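# Centrifuge four labelled plates in matched pairs, IN to OUT

## Task

Take the four plates from the racks labelled IN and run them through the centrifuge two at a time, pairing plates whose labels show equal volume, then place every plate in the racks labelled OUT. The centrifuge has three keys: DOOR, INDEX (turns the second bucket to the door) and START.

## Robot and tools

ROBOT. Two arms, left_arm (left five-finger hand) and right_arm (right hand), each on a carriage on one floor track along y at x = 0. left_rail carries left_arm and is always the one at larger y; right_rail carries right_arm. Each arm's base is at x = 0, y = its carriage position_m, z = 0.04 m, facing +x.

SCENE FRAME. Fixed to the table: table top is z = 0, +z up, +x the way the arms face, +y to their left, y = 0 at the track's middle. The table edge is at x = 0.17 m. Results give end_effector_position (m), end_effector_quat_wxyz and velocities in this frame; printed values can be a few cm off.

HAND POINT. A point 0.05 m in front of the palm, 0.15 m out from the wrist flange. Its +z runs along the straight fingers, +y out of the palm, +x across the palm away from the thumb for the right hand (toward the thumb for the left). Straight fingers extend 6-7 cm past the point. A wrist bracket on the little-finger side can catch things, and with a level hand the wrist may hang below the hand point and touch the table first.

execute_actions. Argument actions: a list run in order; optional cameras (names, ["all"] or []). An action may hold rows, steps, until, and left_rail/right_rail commands. rows: up to 15 rows, one control step (1/30 s) each. Every row is one flat list of 28 numbers in [-1, 1] covering both arms: left arm dx, dy, dz, rx, ry, rz, then left hand little, ring, middle, index, thumb_bend, thumb_turn, force_limit, speed; then the same 14 for the right arm and hand. The six pose numbers are an offset, not a pose: measured from that arm's Hand target as it was when the action began, along that Hand target's own axes; all rows of an action count from that same start. 1.0 = 0.6 m for dx/dy/dz and 180 degrees for the rotation vector rx/ry/rz. Sending the same offset in a later action moves further; all zeros re-commands the current Hand target. Hand numbers: +1 open/straight, -1 closed; thumb_turn -1 puts the thumb opposite the fingers (needed to grip objects roughly 3.5-6.5 cm thick, handles down to 2.5 cm). force_limit maps -1..+1 to about 0..10 N (15 N for thumb motors); speed -1 is nearly still, full from +0.48. For a gentle grip close at speed -0.94 or below. To keep a hand unchanged, resend its last commanded eight numbers. steps: 1-450, default 15, at least one per row; the last row's targets persist. until: ends the action early when rail conditions hold, e.g. {"left_rail": {"position_status": ["!=", "moving"]}} or {"all": {"status": "ended"}}; numbers need a comparison (=, !=, <, <=, >, >=). Ramp offsets gradually (about 0.01 per row) to avoid shaking things loose.

RAILS. Command with {"left_rail": {"position_m": ...}} (left -0.8 to 1.5, right -1.5 to 0.8 m), speed_m_s 0.01-1, acceleration_factor 0.1-1, or {"stop": true}. Then wait in an action with until on that rail. Keep carriages at least 0.78 m apart. Let a carriage arrive before aiming its hand at scene points. Out-of-range values reject the whole call.

move. target: one 28-number row (same layout and offset meaning as above, from each arm's Hand target) or a list of up to 15 rows, all counted from the same starting Hand targets. speed: path top speed in m/s, 0.002-3.2, default 0.25 (one value or one per target). blend: corner rounding in m per target, 0 = stop. stop_force: 4-120 N, ends an arm's path when its wrist sensor feels that push; unreliable for light loose objects or turning hands; omit it when backing off a contact. zero (only with stop_force) chooses whether to re-zero first. blocking=false returns early (not with stop_force); then use wait or stop before new rows or moves. The result adds a move: line (done, off_target, held, fault...) and limits.

wait: seconds 0-10. stop: brakes a running move. zoom_image: camera and region [x0, y0, x1, y1] pixels, max 504x504, of the latest image. show_instructions: reference pages. zero_wrist_force: arm. finished_scene: ends the scene for good.

RESULTS. Hand target (base of next offsets), Joint positions (rail, then six joints), Joint velocities, joint torques, Wrist force/torque, hand_measured, hand_stopped_by (moving, target, force, stalled, fault), hand_load_n (a lost grip shows as load dropping to about 0), rail position_m, position_status (moving, done, contact_stop, time_out, stopped_*), position_answer (taken/not_taken).

CAMERAS: cam_high, cam_low, cam_bench_left, cam_bench_mid, cam_bench_right, cam_left_wrist, cam_right_wrist (672x504).

AVOID. Dropping plates or letting anything leave the table (even onto the track or metal strip); slamming, fast impacts or pressing past a firm contact (the arms are stiff; about 150 N or joint torque limits cause a 10 s fault); any contact between the two arms or hands; overheating motors by holding loads or stretched poses for long; releasing a part while it still moves.

Each tool is called after "Call:" by a JSON object that holds its "name" and its "arguments", one argument or row to a line.

Reference images:

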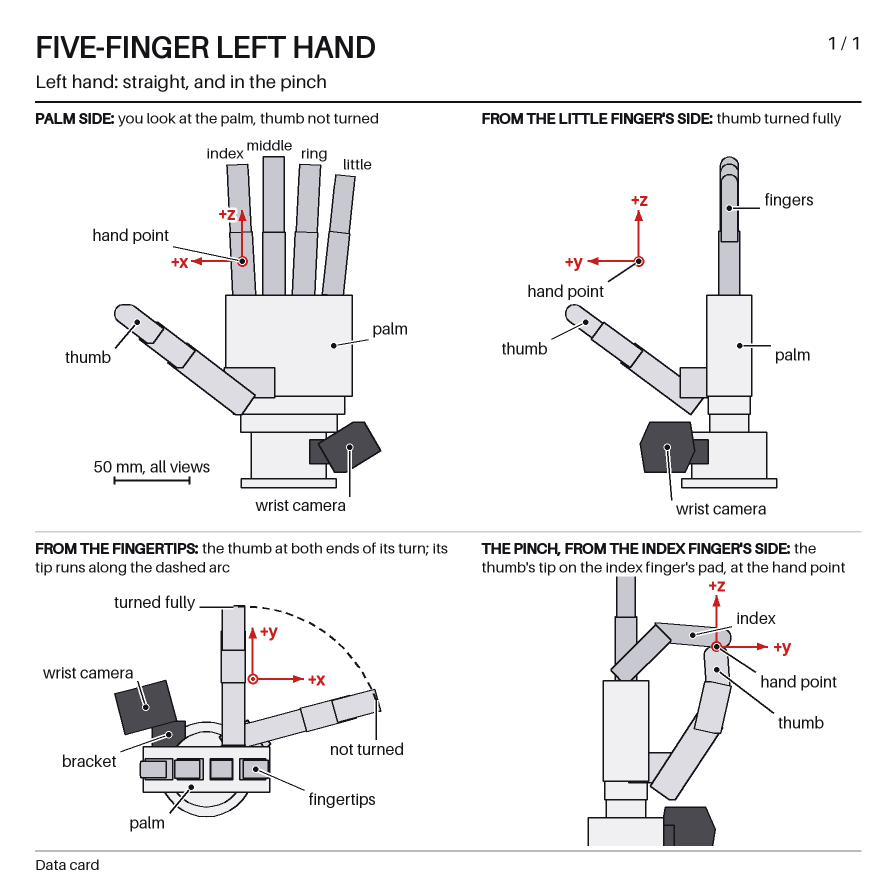

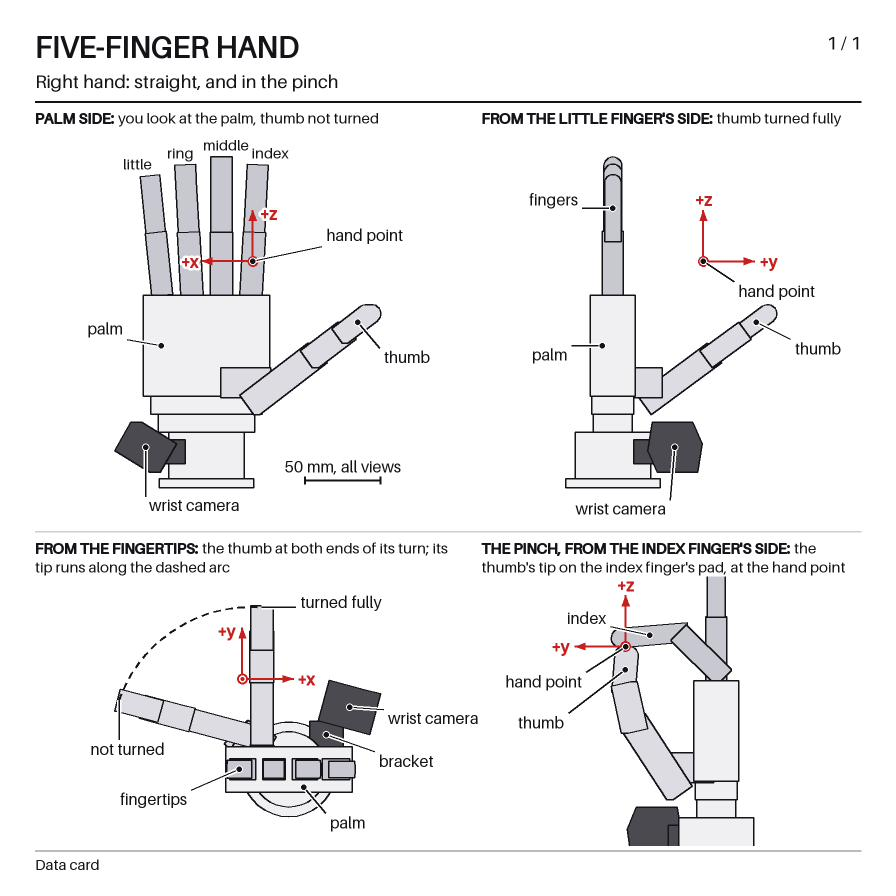

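## Session

Call:
{"name": "execute_actions", "arguments": {
  "actions": []
}}

Scene clock: 0.00 s.
left_arm: end_effector_position=(+0.3600, +0.4559, +0.6000) hand_measured=(+1.000, +1.000, +1.000, +1.000, +1.000, +1.000) hand_load_n=(+0.0, +0.0, +0.0, +0.0, +0.0, +0.0) hand_stopped_by=(target, target, target, target, target, target) hand_force_limit=0.00 hand_speed=-0.80 end_effector_quat_wxyz=(+0.000, +0.000, +1.000, +0.000) | right_arm: end_effector_position=(+0.3600, -0.3103, +0.6000) hand_measured=(+1.000, +1.000, +1.000, +1.000, +1.000, +1.000) hand_load_n=(+0.0, +0.0, +0.0, +0.0, +0.0, +0.0) hand_stopped_by=(target, target, target, target, target, target) hand_force_limit=0.00 hand_speed=-0.80 end_effector_quat_wxyz=(+0.000, +0.000, +1.000, +0.000)
Joint positions: left_arm=[0.4 -0.473 -1.735 1.662 1.644 1.571 -2.043] | right_arm=[-0.4 -0.465 -1.848 1.748 1.671 1.571 -2.036]
Joint velocities: within noise
Joint torques (N m): no reading
Wrist force (N): no reading
Wrist torque (N m): no reading
Wrist force, peak (N): no reading
Hand target: left_arm +0.3600, +0.4559, +0.6000; +0.000, +0.000, +1.000, +0.000 | right_arm +0.3600, -0.3103, +0.6000; +0.000, +0.000, +1.000, +0.000
left_rail: position_m=0.400 position_status=done
right_rail: position_m=-0.400 position_status=done

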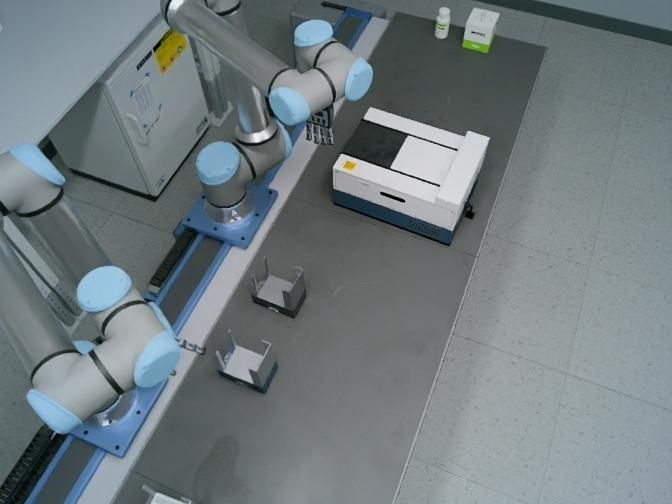

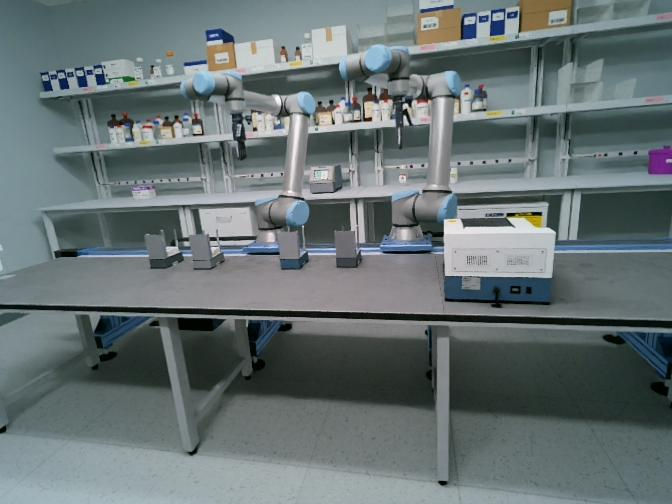

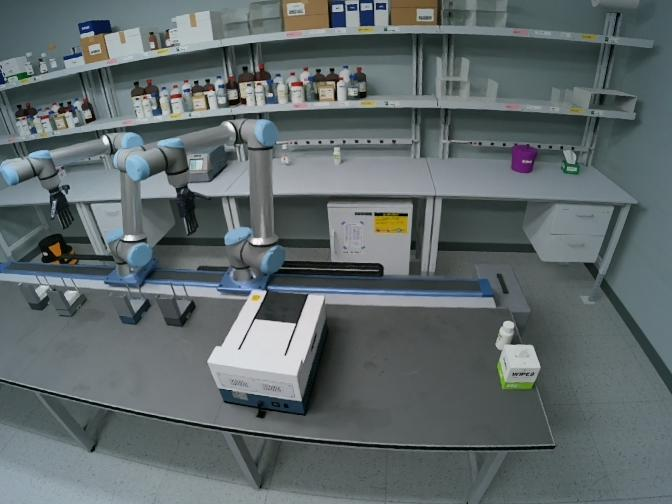

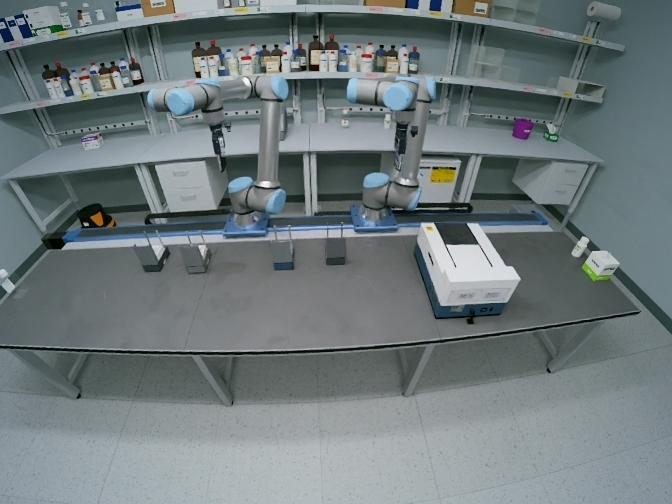

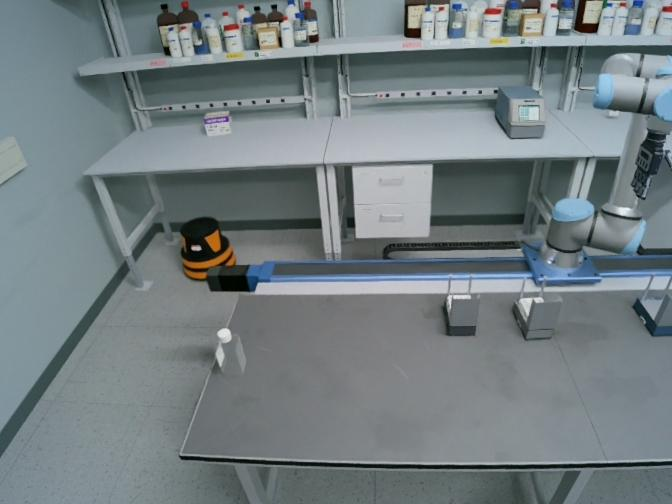

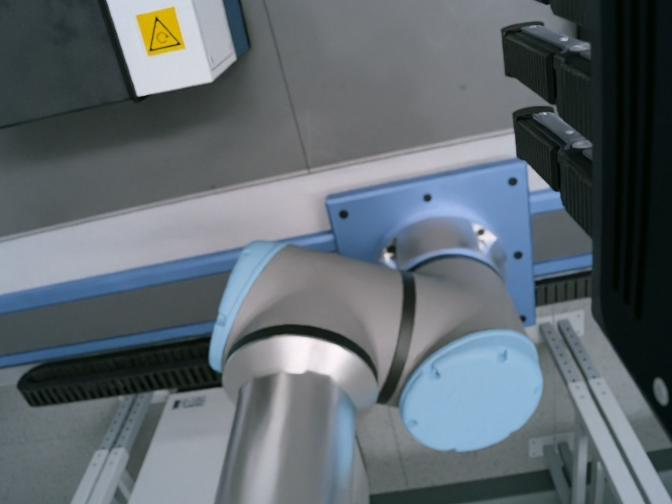

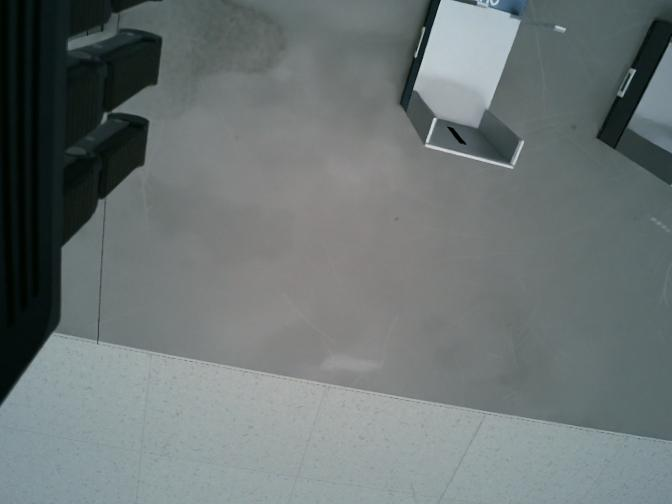

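Call:
{"name": "zoom_image", "arguments": {
  "camera": "cam_high",
  "region": [100, 220, 400, 504]
}}

Call:
{"name": "zoom_image", "arguments": {
  "camera": "cam_high",
  "region": [300, 80, 520, 260]
}}

Call:
{"name": "zoom_image", "arguments": {
  "camera": "cam_bench_mid",
  "region": [120, 200, 360, 300]
}}

Call:
{"name": "zoom_image", "arguments": {
  "camera": "cam_bench_left",
  "region": [0, 240, 360, 440]
}}

Call:
{"name": "zoom_image", "arguments": {
  "camera": "cam_bench_right",
  "region": [420, 240, 672, 380]
}}

Call:
{"name": "zoom_image", "arguments": {
  "camera": "cam_right_wrist",
  "region": [360, 0, 672, 250]
}}

Scaled by 1.680.

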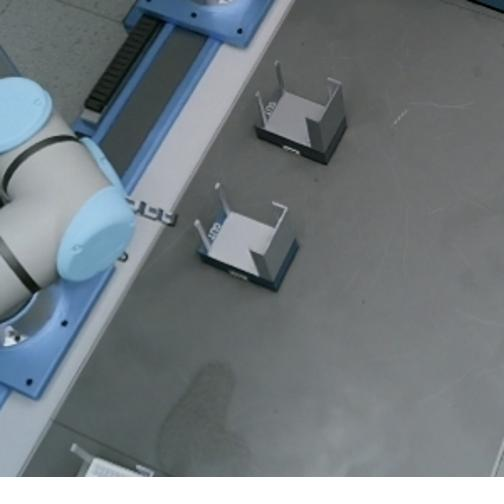

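Scaled by 2.291.

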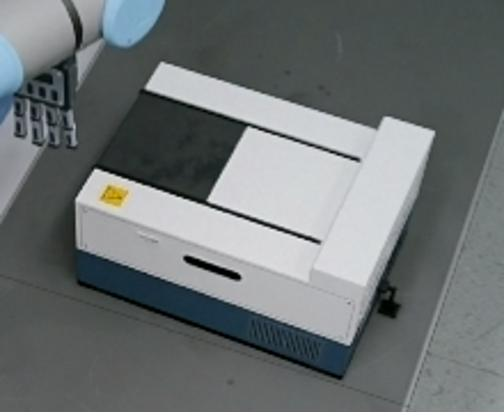

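Scaled by 2.100.

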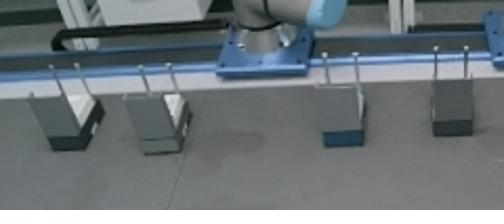

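Scaled by 1.400.

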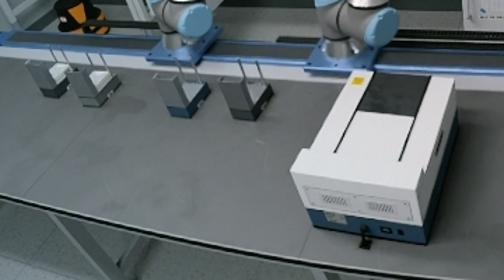

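Scaled by 2.000.

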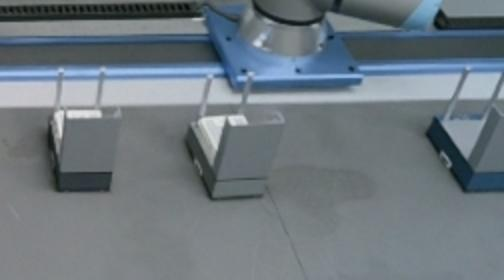

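Scaled by 1.615.

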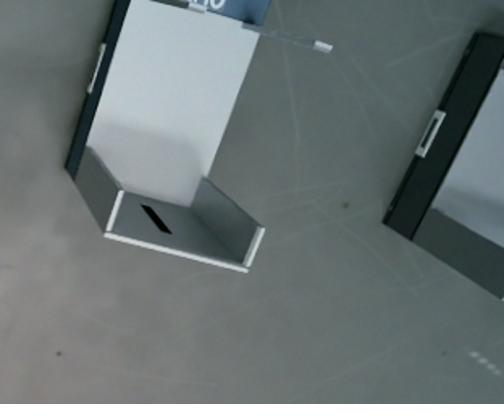

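Call:
{"name": "execute_actions", "arguments": {
  "actions": [
    {"right_rail": {"position_m": -1.1, "speed_m_s": 0.6, "acceleration_factor": 0.5}, "steps": 200, "until": {"right_rail": {"position_status": ["!=", "moving"]}}}
  ],
  "cameras": ["cam_high", "cam_right_wrist", "cam_bench_right"]
}}

Scene clock: 3.20 s.
left_arm: end_effector_position=(+0.3600, +0.4559, +0.6000) hand_measured=(+1.000, +1.000, +1.000, +1.000, +1.000, +1.000) hand_load_n=(+0.0, +0.0, +0.0, +0.0, +0.0, +0.0) hand_stopped_by=(target, target, target, target, target, target) hand_force_limit=0.00 hand_speed=-0.80 end_effector_quat_wxyz=(+0.000, +0.000, +1.000, +0.000) | right_arm: end_effector_position=(+0.3600, -1.0102, +0.6000) hand_measured=(+1.000, +1.000, +1.000, +1.000, +1.000, +1.000) hand_load_n=(+0.0, +0.0, +0.0, +0.0, +0.0, +0.0) hand_stopped_by=(target, target, target, target, target, target) hand_force_limit=0.00 hand_speed=-0.80 end_effector_quat_wxyz=(+0.000, +0.000, +1.000, +0.000)
Joint positions: left_arm=[0.4 -0.473 -1.735 1.662 1.644 1.571 -2.043] | right_arm=[-1.1 -0.465 -1.848 1.748 1.671 1.571 -2.036]
Joint torques (N m): left_arm=[-0.7 -23.14 -40.74 4.33 0.39 -0.23] | right_arm=[-0.33 -9.18 -34.82 3.66 0.01 -0.11]
Wrist force (N): left_arm=[0.3 -0.3 0.4] | right_arm=[0.1 0.2 0.1]
Wrist torque (N m): left_arm=[-0.07 -0.03 0.02] | right_arm=[0.03 -0.01 0.02]
Wrist force, peak (N): left_arm=[0.4 -0.6 0.0] | right_arm=[-0.1 1.7 -0.2]
Hand target: left_arm +0.3600, +0.4559, +0.6000; +0.000, +0.000, +1.000, +0.000 | right_arm +0.3600, -1.0102, +0.6000; +0.000, +0.000, +1.000, +0.000
left_rail: position_m=0.400 position_status=done
right_rail: position_m=-1.100 speed_m_s=0.60 position_status=done
Images, in order (width x height): cam_high 672x504, cam_bench_right 672x504, cam_right_wrist 672x504.

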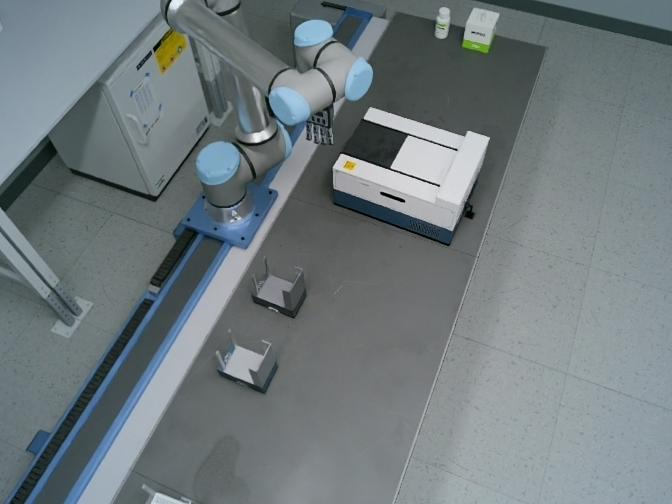

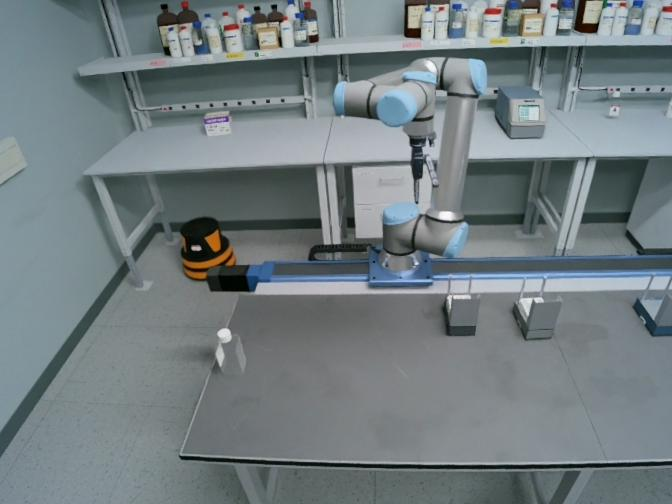

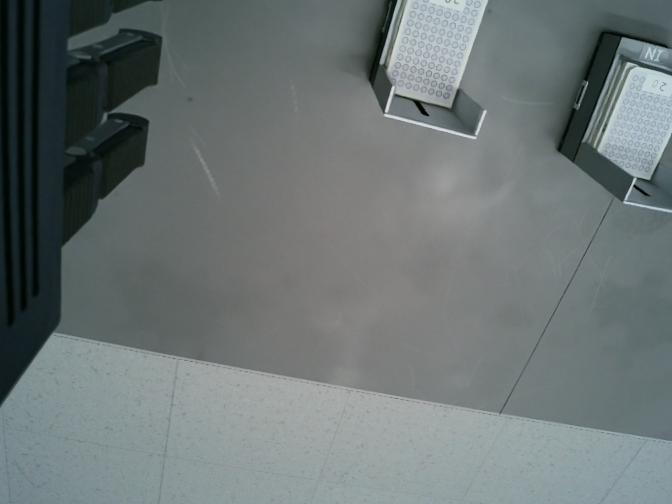

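Call:
{"name": "execute_actions", "arguments": {
  "actions": [
    {"right_rail": {"position_m": -0.85}, "steps": 100, "until": {"right_rail": {"position_status": ["!=", "moving"]}}}
  ],
  "cameras": ["cam_right_wrist"]
}}

Call:
{"name": "move", "arguments": {
  "target": [0,0,0,0,0,0, 1,1,1,1,1,1,-1,-0.8, 0.2,0,-0.1,0,0,0, 1,1,1,1,1,1,-1,-0.8],
  "cameras": ["cam_right_wrist"]
}}

Scene clock: 5.20 s.
left_arm: end_effector_position=(+0.3600, +0.4559, +0.6000) hand_measured=(+1.000, +1.000, +1.000, +1.000, +1.000, +1.000) hand_load_n=(+0.0, +0.0, +0.0, +0.0, +0.0, +0.0) hand_stopped_by=(target, target, target, target, target, target) hand_force_limit=0.00 hand_speed=-0.80 end_effector_quat_wxyz=(+0.000, +0.000, +1.000, +0.000) | right_arm: end_effector_position=(+0.3600, -0.7603, +0.6000) hand_measured=(+1.000, +1.000, +1.000, +1.000, +1.000, +1.000) hand_load_n=(+0.0, +0.0, +0.5, +0.0, +0.0, +0.0) hand_stopped_by=(target, target, target, target, target, target) hand_force_limit=0.00 hand_speed=-0.80 end_effector_quat_wxyz=(+0.000, +0.000, +1.000, +0.000)
Joint positions: left_arm=[0.4 -0.473 -1.735 1.662 1.644 1.571 -2.043] | right_arm=[-0.85 -0.465 -1.848 1.748 1.671 1.571 -2.036]
Joint torques (N m): left_arm=[-1 -23.27 -39.71 4.34 -0.17 -0.19] | right_arm=[-2.86 -10.9 -34.53 4 -0.11 -0.09]
Wrist force (N): left_arm=[0.3 -0.2 0.3] | right_arm=[0.2 0.0 -0.2]
Wrist torque (N m): left_arm=[-0.06 -0.05 0.02] | right_arm=[0.01 -0.03 0.02]
Wrist force, peak (N): left_arm=[0.2 -0.5 0.4] | right_arm=[0.2 -1.6 -0.3]
Hand target: left_arm +0.3600, +0.4559, +0.6000; +0.000, +0.000, +1.000, +0.000 | right_arm +0.3600, -0.7603, +0.6000; +0.000, +0.000, +1.000, +0.000
left_rail: position_m=0.400 position_status=done
right_rail: position_m=-0.850 speed_m_s=0.60 position_status=done
Images, in order (width x height): cam_right_wrist 672x504.

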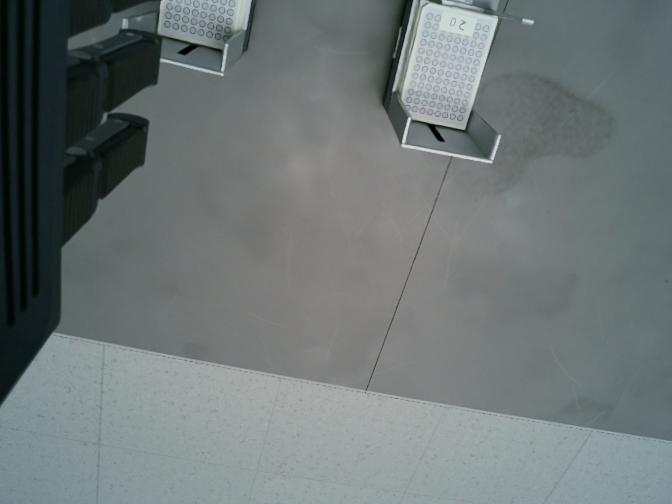

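Scene clock: 6.70 s.
left_arm: end_effector_position=(+0.3600, +0.4559, +0.6000) hand_measured=(+1.000, +1.000, +1.000, +1.000, +1.000, +1.000) hand_load_n=(+0.0, +0.0, +0.0, +0.0, +0.0, +0.0) hand_stopped_by=(target, target, target, target, target, target) hand_force_limit=-1.00 hand_speed=-0.80 end_effector_quat_wxyz=(+0.000, +0.000, +1.000, +0.000) | right_arm: end_effector_position=(+0.2400, -0.7602, +0.6600) hand_measured=(+1.000, +1.000, +1.000, +1.000, +1.000, +1.000) hand_load_n=(+0.0, +0.0, +0.0, +0.0, -0.5, +0.0) hand_stopped_by=(target, target, target, target, target, target) hand_force_limit=-1.00 hand_speed=-0.80 end_effector_quat_wxyz=(+0.000, +0.000, +1.000, +0.000)
Joint positions: left_arm=[0.4 -0.473 -1.735 1.662 1.644 1.571 -2.043] | right_arm=[-0.85 -0.828 -2.091 1.78 1.882 1.571 -2.399]
Joint torques (N m): left_arm=[-0.11 -23.2 -40.69 4.3 -0.02 -0.38] | right_arm=[-19.92 -2.95 -21.92 6.61 -3.73 -3.7]
Wrist force (N): left_arm=[0.3 0.0 -0.1] | right_arm=[0.1 -0.2 -0.4]
Wrist torque (N m): left_arm=[0.01 -0.04 0.02] | right_arm=[-0.01 -0.01 0.26]
Wrist force, peak (N): left_arm=[0.5 -0.4 -0.1] | right_arm=[1.5 0.2 -0.5]
Hand target: left_arm +0.3600, +0.4559, +0.6000; +0.000, +0.000, +1.000, +0.000 | right_arm +0.2400, -0.7602, +0.6600; +0.000, +0.000, +1.000, +0.000
Off the commanded pose: left_arm 0.000 m, 0 deg | right_arm 0.000 m, 0 deg.
left_rail: position_m=0.400 position_status=done
right_rail: position_m=-0.850 speed_m_s=0.60 position_status=done
move: done
Images, in order (width x height): cam_right_wrist 672x504.

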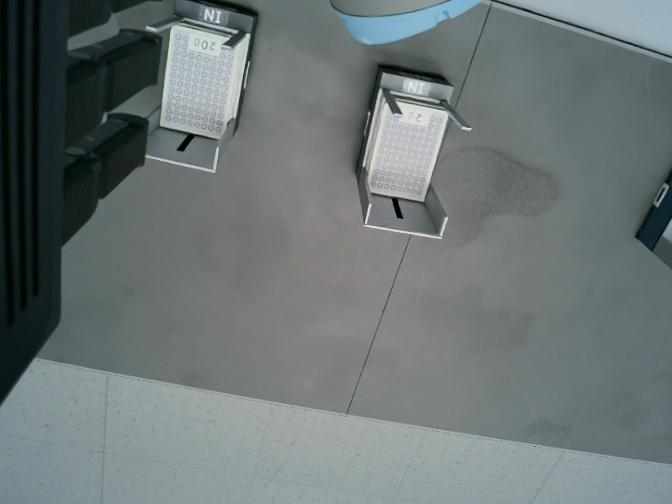

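Call:
{"name": "zoom_image", "arguments": {
  "camera": "cam_right_wrist",
  "region": [320, 40, 500, 250]
}}

Call:
{"name": "zoom_image", "arguments": {
  "camera": "cam_right_wrist",
  "region": [120, 0, 280, 190]
}}

Scaled by 2.400.

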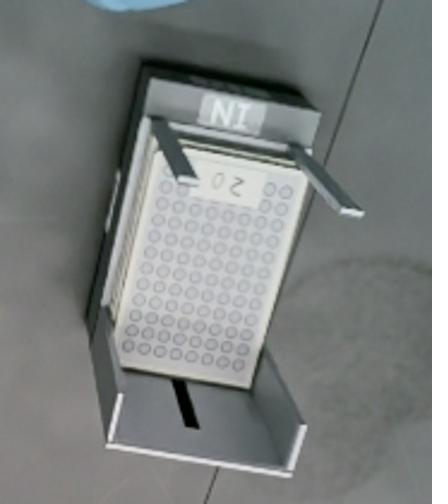

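Scaled by 2.653.

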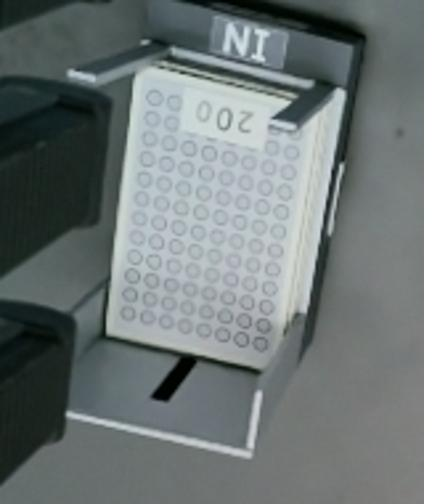

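Call:
{"name": "execute_actions", "arguments": {
  "actions": [
    {"left_rail": {"position_m": 0.75, "speed_m_s": 0.6, "acceleration_factor": 0.5}, "steps": 200, "until": {"left_rail": {"position_status": ["!=", "moving"]}}}
  ],
  "cameras": ["cam_high", "cam_left_wrist", "cam_bench_left"]
}}

Scene clock: 9.60 s.
left_arm: end_effector_position=(+0.3600, +0.8059, +0.6000) hand_measured=(+1.000, +1.000, +1.000, +1.000, +1.000, +1.000) hand_load_n=(+0.0, +0.0, +0.0, +0.0, +0.0, +0.0) hand_stopped_by=(target, target, target, target, target, target) hand_force_limit=-1.00 hand_speed=-0.80 end_effector_quat_wxyz=(+0.000, +0.000, +1.000, +0.000) | right_arm: end_effector_position=(+0.2400, -0.7603, +0.6600) hand_measured=(+1.000, +1.000, +1.000, +1.000, +1.000, +1.000) hand_load_n=(+0.0, +0.0, +0.0, +0.0, +0.0, +0.0) hand_stopped_by=(target, target, target, target, target, target) hand_force_limit=-1.00 hand_speed=-0.80 end_effector_quat_wxyz=(+0.000, +0.000, +1.000, +0.000)
Joint positions: left_arm=[0.75 -0.473 -1.735 1.662 1.644 1.571 -2.043] | right_arm=[-0.85 -0.829 -2.091 1.78 1.882 1.571 -2.399]
Joint torques (N m): left_arm=[-0.78 -22.95 -40.75 4.29 -0.09 -0.22] | right_arm=[-17.93 -1.83 -22.22 6.66 -3.63 -3.08]
Wrist force (N): left_arm=[0.3 -0.3 -0.1] | right_arm=[0.2 -0.1 -0.5]
Wrist torque (N m): left_arm=[-0.04 -0.06 0.03] | right_arm=[0.02 -0.03 0.27]
Wrist force, peak (N): left_arm=[0.2 -1.6 0.2] | right_arm=[0.8 0.0 -0.2]
Hand target: left_arm +0.3600, +0.8059, +0.6000; +0.000, +0.000, +1.000, +0.000 | right_arm +0.2400, -0.7603, +0.6600; +0.000, +0.000, +1.000, +0.000
Off the commanded pose: left_arm 0.000 m, 0 deg | right_arm 0.000 m, 0 deg.
left_rail: position_m=0.750 speed_m_s=0.60 position_status=done
right_rail: position_m=-0.850 speed_m_s=0.60 position_status=done
Images, in order (width x height): cam_high 672x504, cam_bench_left 672x504, cam_left_wrist 672x504.

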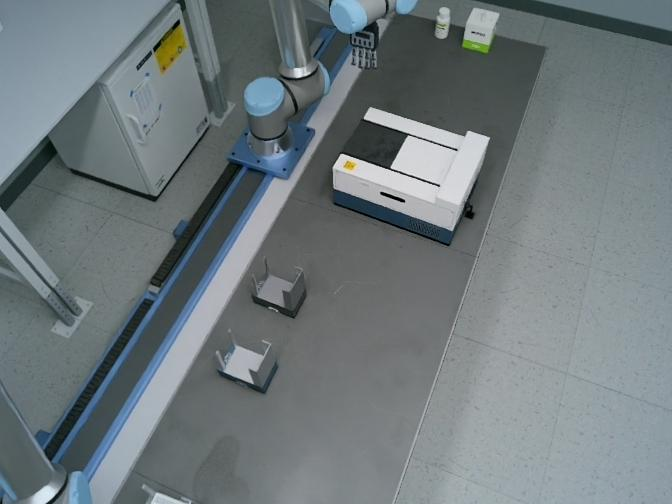

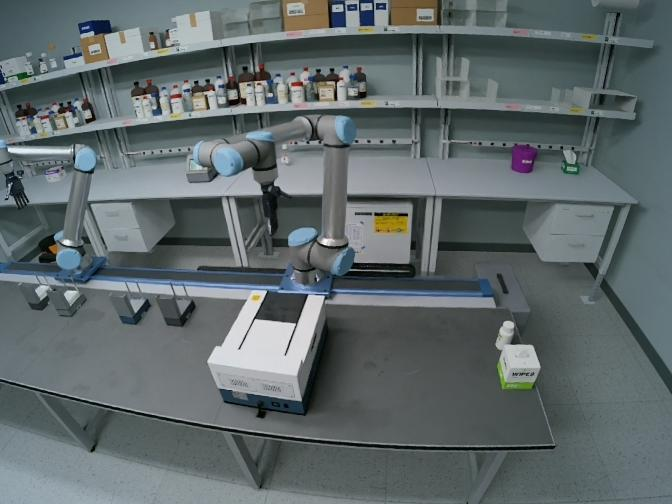

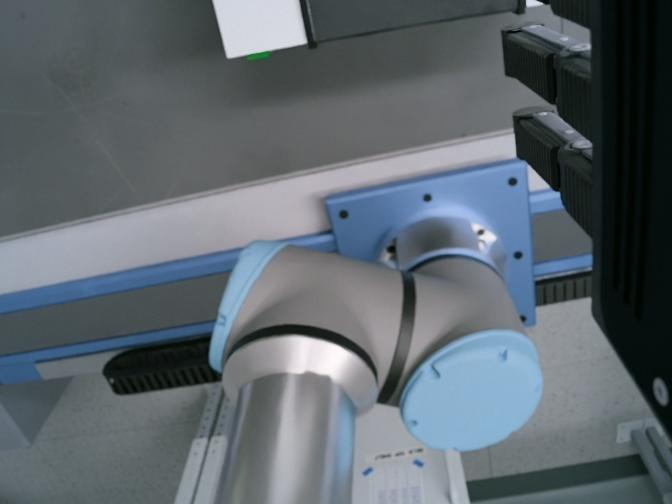

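Call:
{"name": "move", "arguments": {
  "target": [0,0,-0.25,0,0,0.99, 1,1,1,1,1,1,-1,-0.8, 0,0,0,0,0,0, 1,1,1,1,1,1,-1,-0.8],
  "cameras": ["cam_left_wrist", "cam_high"],
  "speed": 0.5
}}

Scene clock: 14.03 s.
left_arm: end_effector_position=(+0.3600, +0.8060, +0.7500) hand_measured=(+1.000, +1.000, +1.000, +1.000, +1.000, +1.000) hand_load_n=(+0.0, +0.0, +0.0, +0.0, +0.0, +0.0) hand_stopped_by=(target, target, target, target, target, target) hand_force_limit=-1.00 hand_speed=-0.80 end_effector_quat_wxyz=(+0.000, +1.000, +0.016, +0.000) | right_arm: end_effector_position=(+0.2400, -0.7603, +0.6600) hand_measured=(+1.000, +1.000, +1.000, +1.000, +1.000, +1.000) hand_load_n=(+0.0, +0.0, +0.0, -0.5, +0.0, +0.0) hand_stopped_by=(target, target, target, target, target, target) hand_force_limit=-1.00 hand_speed=-0.80 end_effector_quat_wxyz=(+0.000, +0.000, +1.000, +0.000)
Joint positions: left_arm=[0.75 -0.188 -1.763 1.415 1.919 1.571 1.352] | right_arm=[-0.85 -0.829 -2.091 1.78 1.882 1.571 -2.399]
Joint torques (N m): left_arm=[7.18 -3.74 -49.43 6.97 3.35 1.74] | right_arm=[-16.63 -0.84 -22.29 6.36 -3.54 -2.74]
Wrist force (N): left_arm=[0.0 -0.3 0.1] | right_arm=[0.0 0.1 -0.3]
Wrist torque (N m): left_arm=[-0.08 -0.02 -0.05] | right_arm=[0.03 0.00 0.27]
Wrist force, peak (N): left_arm=[0.1 -1.1 0.1] | right_arm=[0.4 0.1 -1.0]
Hand target: left_arm +0.3600, +0.8060, +0.7500; +0.000, +1.000, +0.016, +0.000 | right_arm +0.2400, -0.7603, +0.6600; +0.000, +0.000, +1.000, +0.000
Off the commanded pose: left_arm 0.000 m, 0 deg | right_arm 0.000 m, 0 deg.
left_rail: position_m=0.750 speed_m_s=0.60 position_status=done
right_rail: position_m=-0.850 speed_m_s=0.60 position_status=done
move: done
Images, in order (width x height): cam_high 672x504, cam_left_wrist 672x504.

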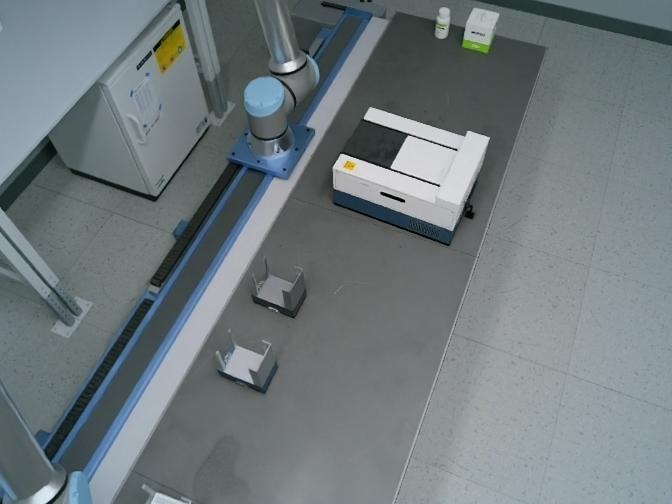

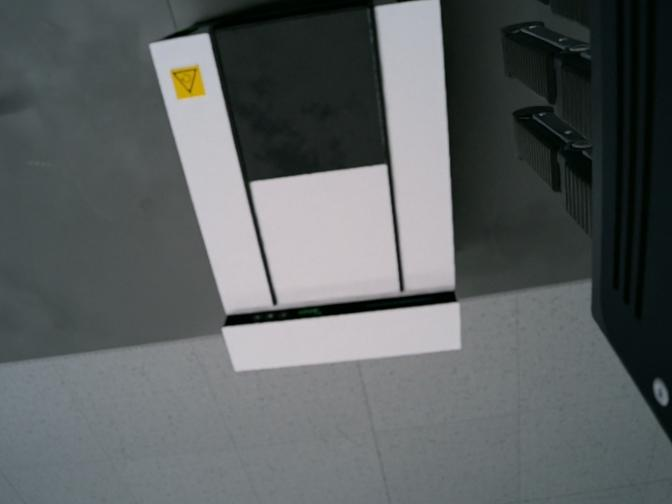

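Call:
{"name": "zoom_image", "arguments": {
  "camera": "cam_left_wrist",
  "region": [210, 270, 470, 380]
}}

Call:
{"name": "zoom_image", "arguments": {
  "camera": "cam_left_wrist",
  "region": [140, 0, 480, 320]
}}

Scaled by 1.938.

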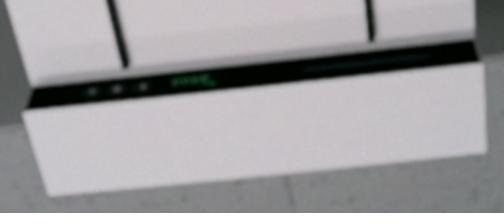

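Scaled by 1.482.

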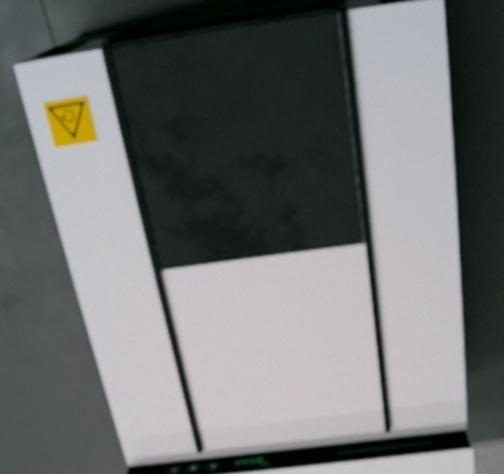

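Call:
{"name": "move", "arguments": {
  "target": [0.1,0,0.1,0,0.28,0, 1,1,1,1,1,1,-1,-0.8, 0,0,0,0,0,0, 1,1,1,1,1,1,-1,-0.8],
  "cameras": ["cam_left_wrist", "cam_high"],
  "speed": 0.4
}}

Scene clock: 17.53 s.
left_arm: end_effector_position=(+0.4200, +0.8078, +0.6900) hand_measured=(+1.000, +1.000, +1.000, +1.000, +1.000, +1.000) hand_load_n=(+0.0, +0.0, +0.0, +0.0, +0.0, -0.5) hand_stopped_by=(target, target, target, target, target, target) hand_force_limit=-1.00 hand_speed=-0.80 end_effector_quat_wxyz=(-0.007, +0.905, +0.014, +0.426) | right_arm: end_effector_position=(+0.2400, -0.7603, +0.6600) hand_measured=(+1.000, +1.000, +1.000, +1.000, +1.000, +1.000) hand_load_n=(+0.0, +0.0, +0.0, +0.0, +0.0, +0.0) hand_stopped_by=(target, target, target, target, target, target) hand_force_limit=-1.00 hand_speed=-0.80 end_effector_quat_wxyz=(+0.000, +0.000, +1.000, +0.000)
Joint positions: left_arm=[0.75 -0.377 -2.125 1.797 1.062 1.26 1.301] | right_arm=[-0.85 -0.829 -2.091 1.78 1.882 1.571 -2.399]
Joint torques (N m): left_arm=[-9.02 -5.89 -30.28 -1.41 -2.99 -2.32] | right_arm=[-15.84 -1.29 -22.03 6.45 -3.58 -2.76]
Wrist force (N): left_arm=[1.7 -0.6 1.3] | right_arm=[0.2 -0.3 -0.3]
Wrist torque (N m): left_arm=[-0.04 -0.10 -0.07] | right_arm=[-0.03 -0.04 0.26]
Wrist force, peak (N): left_arm=[1.8 -0.3 1.5] | right_arm=[0.7 -0.2 -0.4]
Hand target: left_arm +0.4200, +0.8078, +0.6900; -0.007, +0.905, +0.014, +0.426 | right_arm +0.2400, -0.7603, +0.6600; +0.000, +0.000, +1.000, +0.000
Off the commanded pose: left_arm 0.000 m, 0 deg | right_arm 0.000 m, 0 deg.
left_rail: position_m=0.750 speed_m_s=0.60 position_status=done
right_rail: position_m=-0.850 speed_m_s=0.60 position_status=done
move: done
Images, in order (width x height): cam_high 672x504, cam_left_wrist 672x504.

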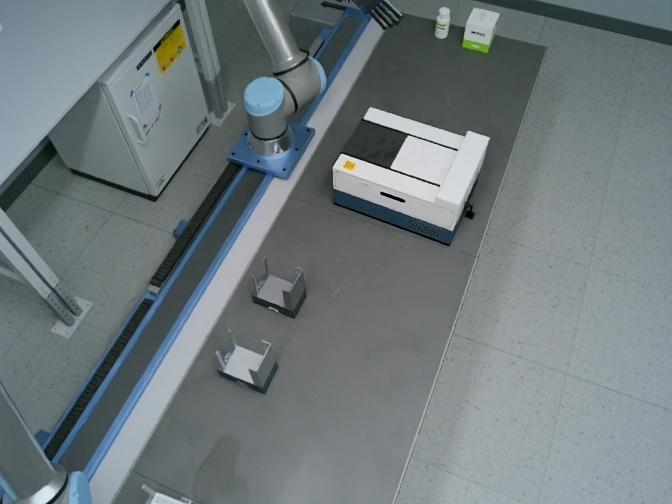

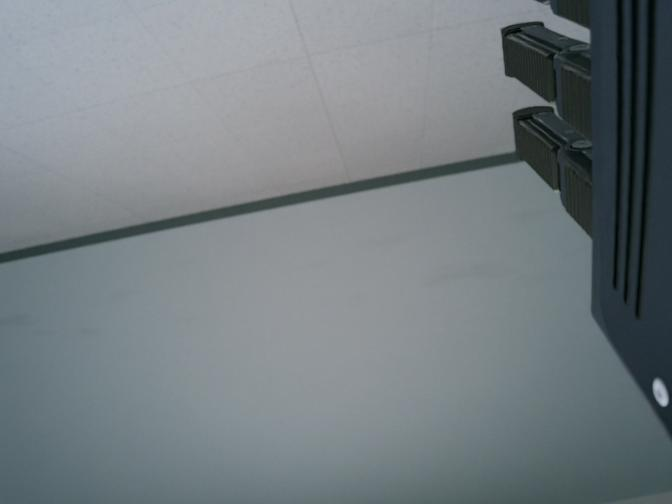

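Call:
{"name": "move", "arguments": {
  "target": [0.0,0,0.0,0,-0.17,0, 1,1,1,1,1,1,-1,-0.8, 0,0,0,0,0,0, 1,1,1,1,1,1,-1,-0.8],
  "cameras": ["cam_left_wrist"],
  "speed": 0.4
}}

Scene clock: 19.40 s.
left_arm: end_effector_position=(+0.4200, +0.8078, +0.6900) hand_measured=(+1.000, +1.000, +1.000, +1.000, +1.000, +1.000) hand_load_n=(+0.0, +0.5, +0.0, +0.0, +0.0, +0.0) hand_stopped_by=(target, target, target, target, target, target) hand_force_limit=-1.00 hand_speed=-0.80 end_effector_quat_wxyz=(-0.003, +0.985, +0.015, +0.172) | right_arm: end_effector_position=(+0.2400, -0.7603, +0.6600) hand_measured=(+1.000, +1.000, +1.000, +1.000, +1.000, +1.000) hand_load_n=(+0.0, +0.0, +0.0, +0.0, +0.0, +0.0) hand_stopped_by=(target, target, target, target, target, target) hand_force_limit=-1.00 hand_speed=-0.80 end_effector_quat_wxyz=(+0.000, +0.000, +1.000, +0.000)
Joint positions: left_arm=[0.75 -0.211 -1.848 1.563 1.519 1.489 1.342] | right_arm=[-0.85 -0.829 -2.091 1.78 1.882 1.571 -2.399]
Joint torques (N m): left_arm=[4.43 -1.16 -50.26 6.18 2.74 2.27] | right_arm=[-15.43 -1.72 -22.33 6.56 -3.63 -2.87]
Wrist force (N): left_arm=[1.1 -0.4 0.2] | right_arm=[0.3 0.2 -0.3]
Wrist torque (N m): left_arm=[-0.06 -0.11 -0.09] | right_arm=[0.05 -0.04 0.28]
Wrist force, peak (N): left_arm=[2.1 -0.6 1.1] | right_arm=[0.7 0.0 -0.4]
Hand target: left_arm +0.4200, +0.8078, +0.6900; -0.003, +0.985, +0.015, +0.172 | right_arm +0.2400, -0.7603, +0.6600; +0.000, +0.000, +1.000, +0.000
Off the commanded pose: left_arm 0.000 m, 0 deg | right_arm 0.000 m, 0 deg.
left_rail: position_m=0.750 speed_m_s=0.60 position_status=done
right_rail: position_m=-0.850 speed_m_s=0.60 position_status=done
move: done
Images, in order (width x height): cam_left_wrist 672x504.

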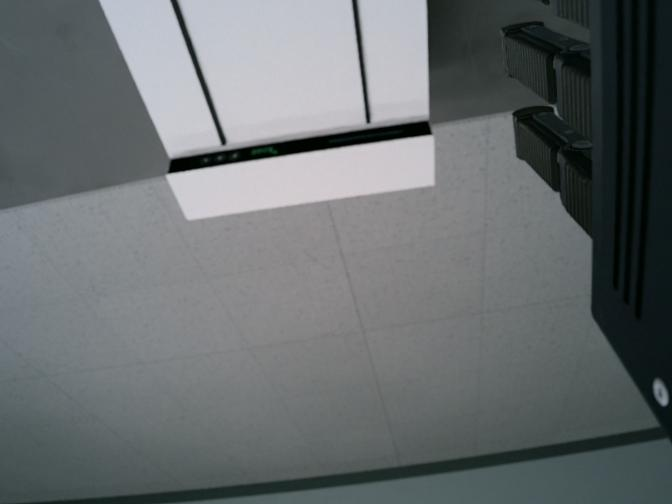

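Call:
{"name": "move", "arguments": {
  "target": [-0.103,0.133,0.282,0,0,0, 1,1,1,1,1,1,-1,-0.8, 0,0,0,0,0,0, 1,1,1,1,1,1,-1,-0.8],
  "cameras": ["cam_left_wrist", "cam_high", "cam_low"],
  "speed": 0.3
}}

Scene clock: 21.10 s.
left_arm: end_effector_position=(+0.4216, +0.7281, +0.5099) hand_measured=(+1.000, +1.000, +1.000, +1.000, +1.000, +1.000) hand_load_n=(+0.0, +0.0, +0.0, +0.0, +0.0, +0.0) hand_stopped_by=(target, target, target, target, target, target) hand_force_limit=-1.00 hand_speed=-0.80 end_effector_quat_wxyz=(-0.003, +0.985, +0.015, +0.172) | right_arm: end_effector_position=(+0.2400, -0.7603, +0.6600) hand_measured=(+1.000, +1.000, +1.000, +1.000, +1.000, +1.000) hand_load_n=(+0.0, +0.0, +0.0, +0.0, +0.0, +0.0) hand_stopped_by=(target, target, target, target, target, target) hand_force_limit=-1.00 hand_speed=-0.80 end_effector_quat_wxyz=(+0.000, +0.000, +1.000, +0.000)
Joint positions: left_arm=[0.75 -0.5 -1.92 1.938 1.252 1.398 1.066] | right_arm=[-0.85 -0.829 -2.091 1.78 1.882 1.571 -2.399]
Joint torques (N m): left_arm=[-10.48 -24.22 -29.49 1.05 -2.82 -2.15] | right_arm=[-17.57 -0.58 -21.93 6.7 -3.47 -2.89]
Wrist force (N): left_arm=[0.6 -0.3 0.6] | right_arm=[0.3 -0.1 -0.5]
Wrist torque (N m): left_arm=[-0.12 0.07 -0.03] | right_arm=[0.01 -0.04 0.28]
Wrist force, peak (N): left_arm=[1.2 -1.4 -1.6] | right_arm=[0.4 0.2 -0.7]
Hand target: left_arm +0.4216, +0.7281, +0.5099; -0.003, +0.985, +0.015, +0.172 | right_arm +0.2400, -0.7603, +0.6600; +0.000, +0.000, +1.000, +0.000
Off the commanded pose: left_arm 0.000 m, 0 deg | right_arm 0.000 m, 0 deg.
left_rail: position_m=0.750 speed_m_s=0.60 position_status=done
right_rail: position_m=-0.850 speed_m_s=0.60 position_status=done
move: done
Images, in order (width x height): cam_high 672x504, cam_low 672x504, cam_left_wrist 672x504.

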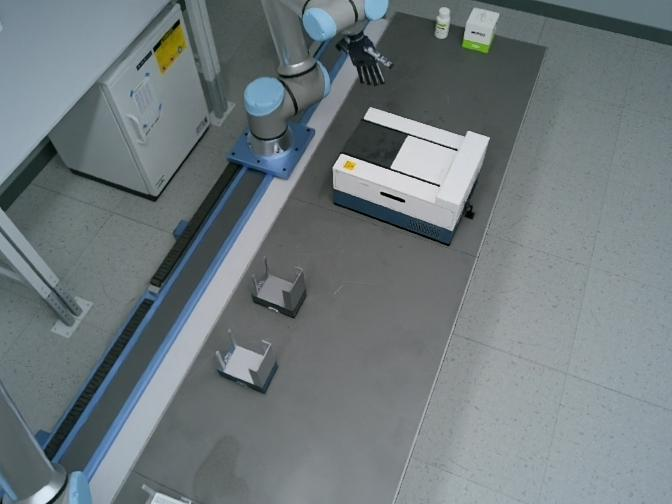

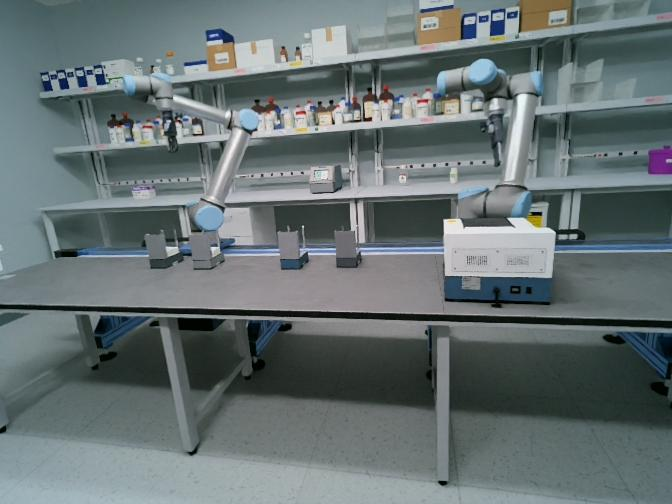

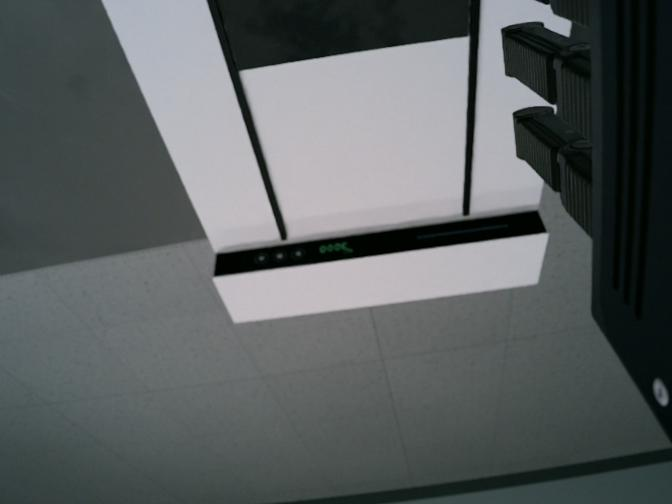

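Call:
{"name": "zoom_image", "arguments": {
  "camera": "cam_left_wrist",
  "region": [210, 200, 400, 320]
}}

Call:
{"name": "zoom_image", "arguments": {
  "camera": "cam_high",
  "region": [320, 90, 500, 250]
}}

Call:
{"name": "zoom_image", "arguments": {
  "camera": "cam_high",
  "region": [200, 240, 330, 400]
}}

Scaled by 2.653.

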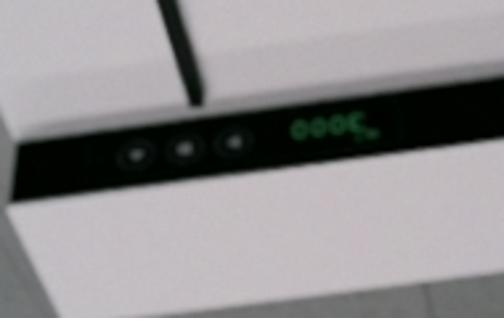

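Scaled by 2.800.

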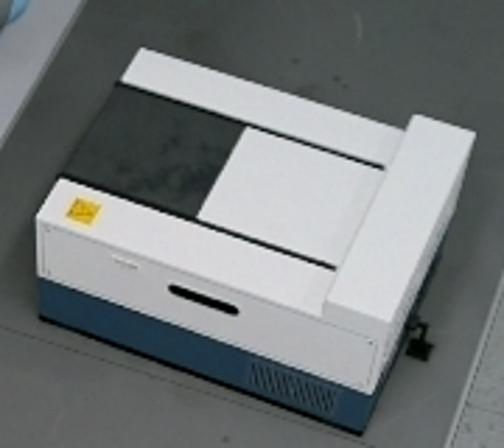

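Scaled by 3.150.

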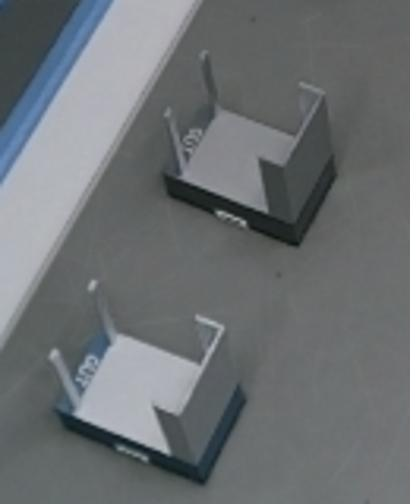

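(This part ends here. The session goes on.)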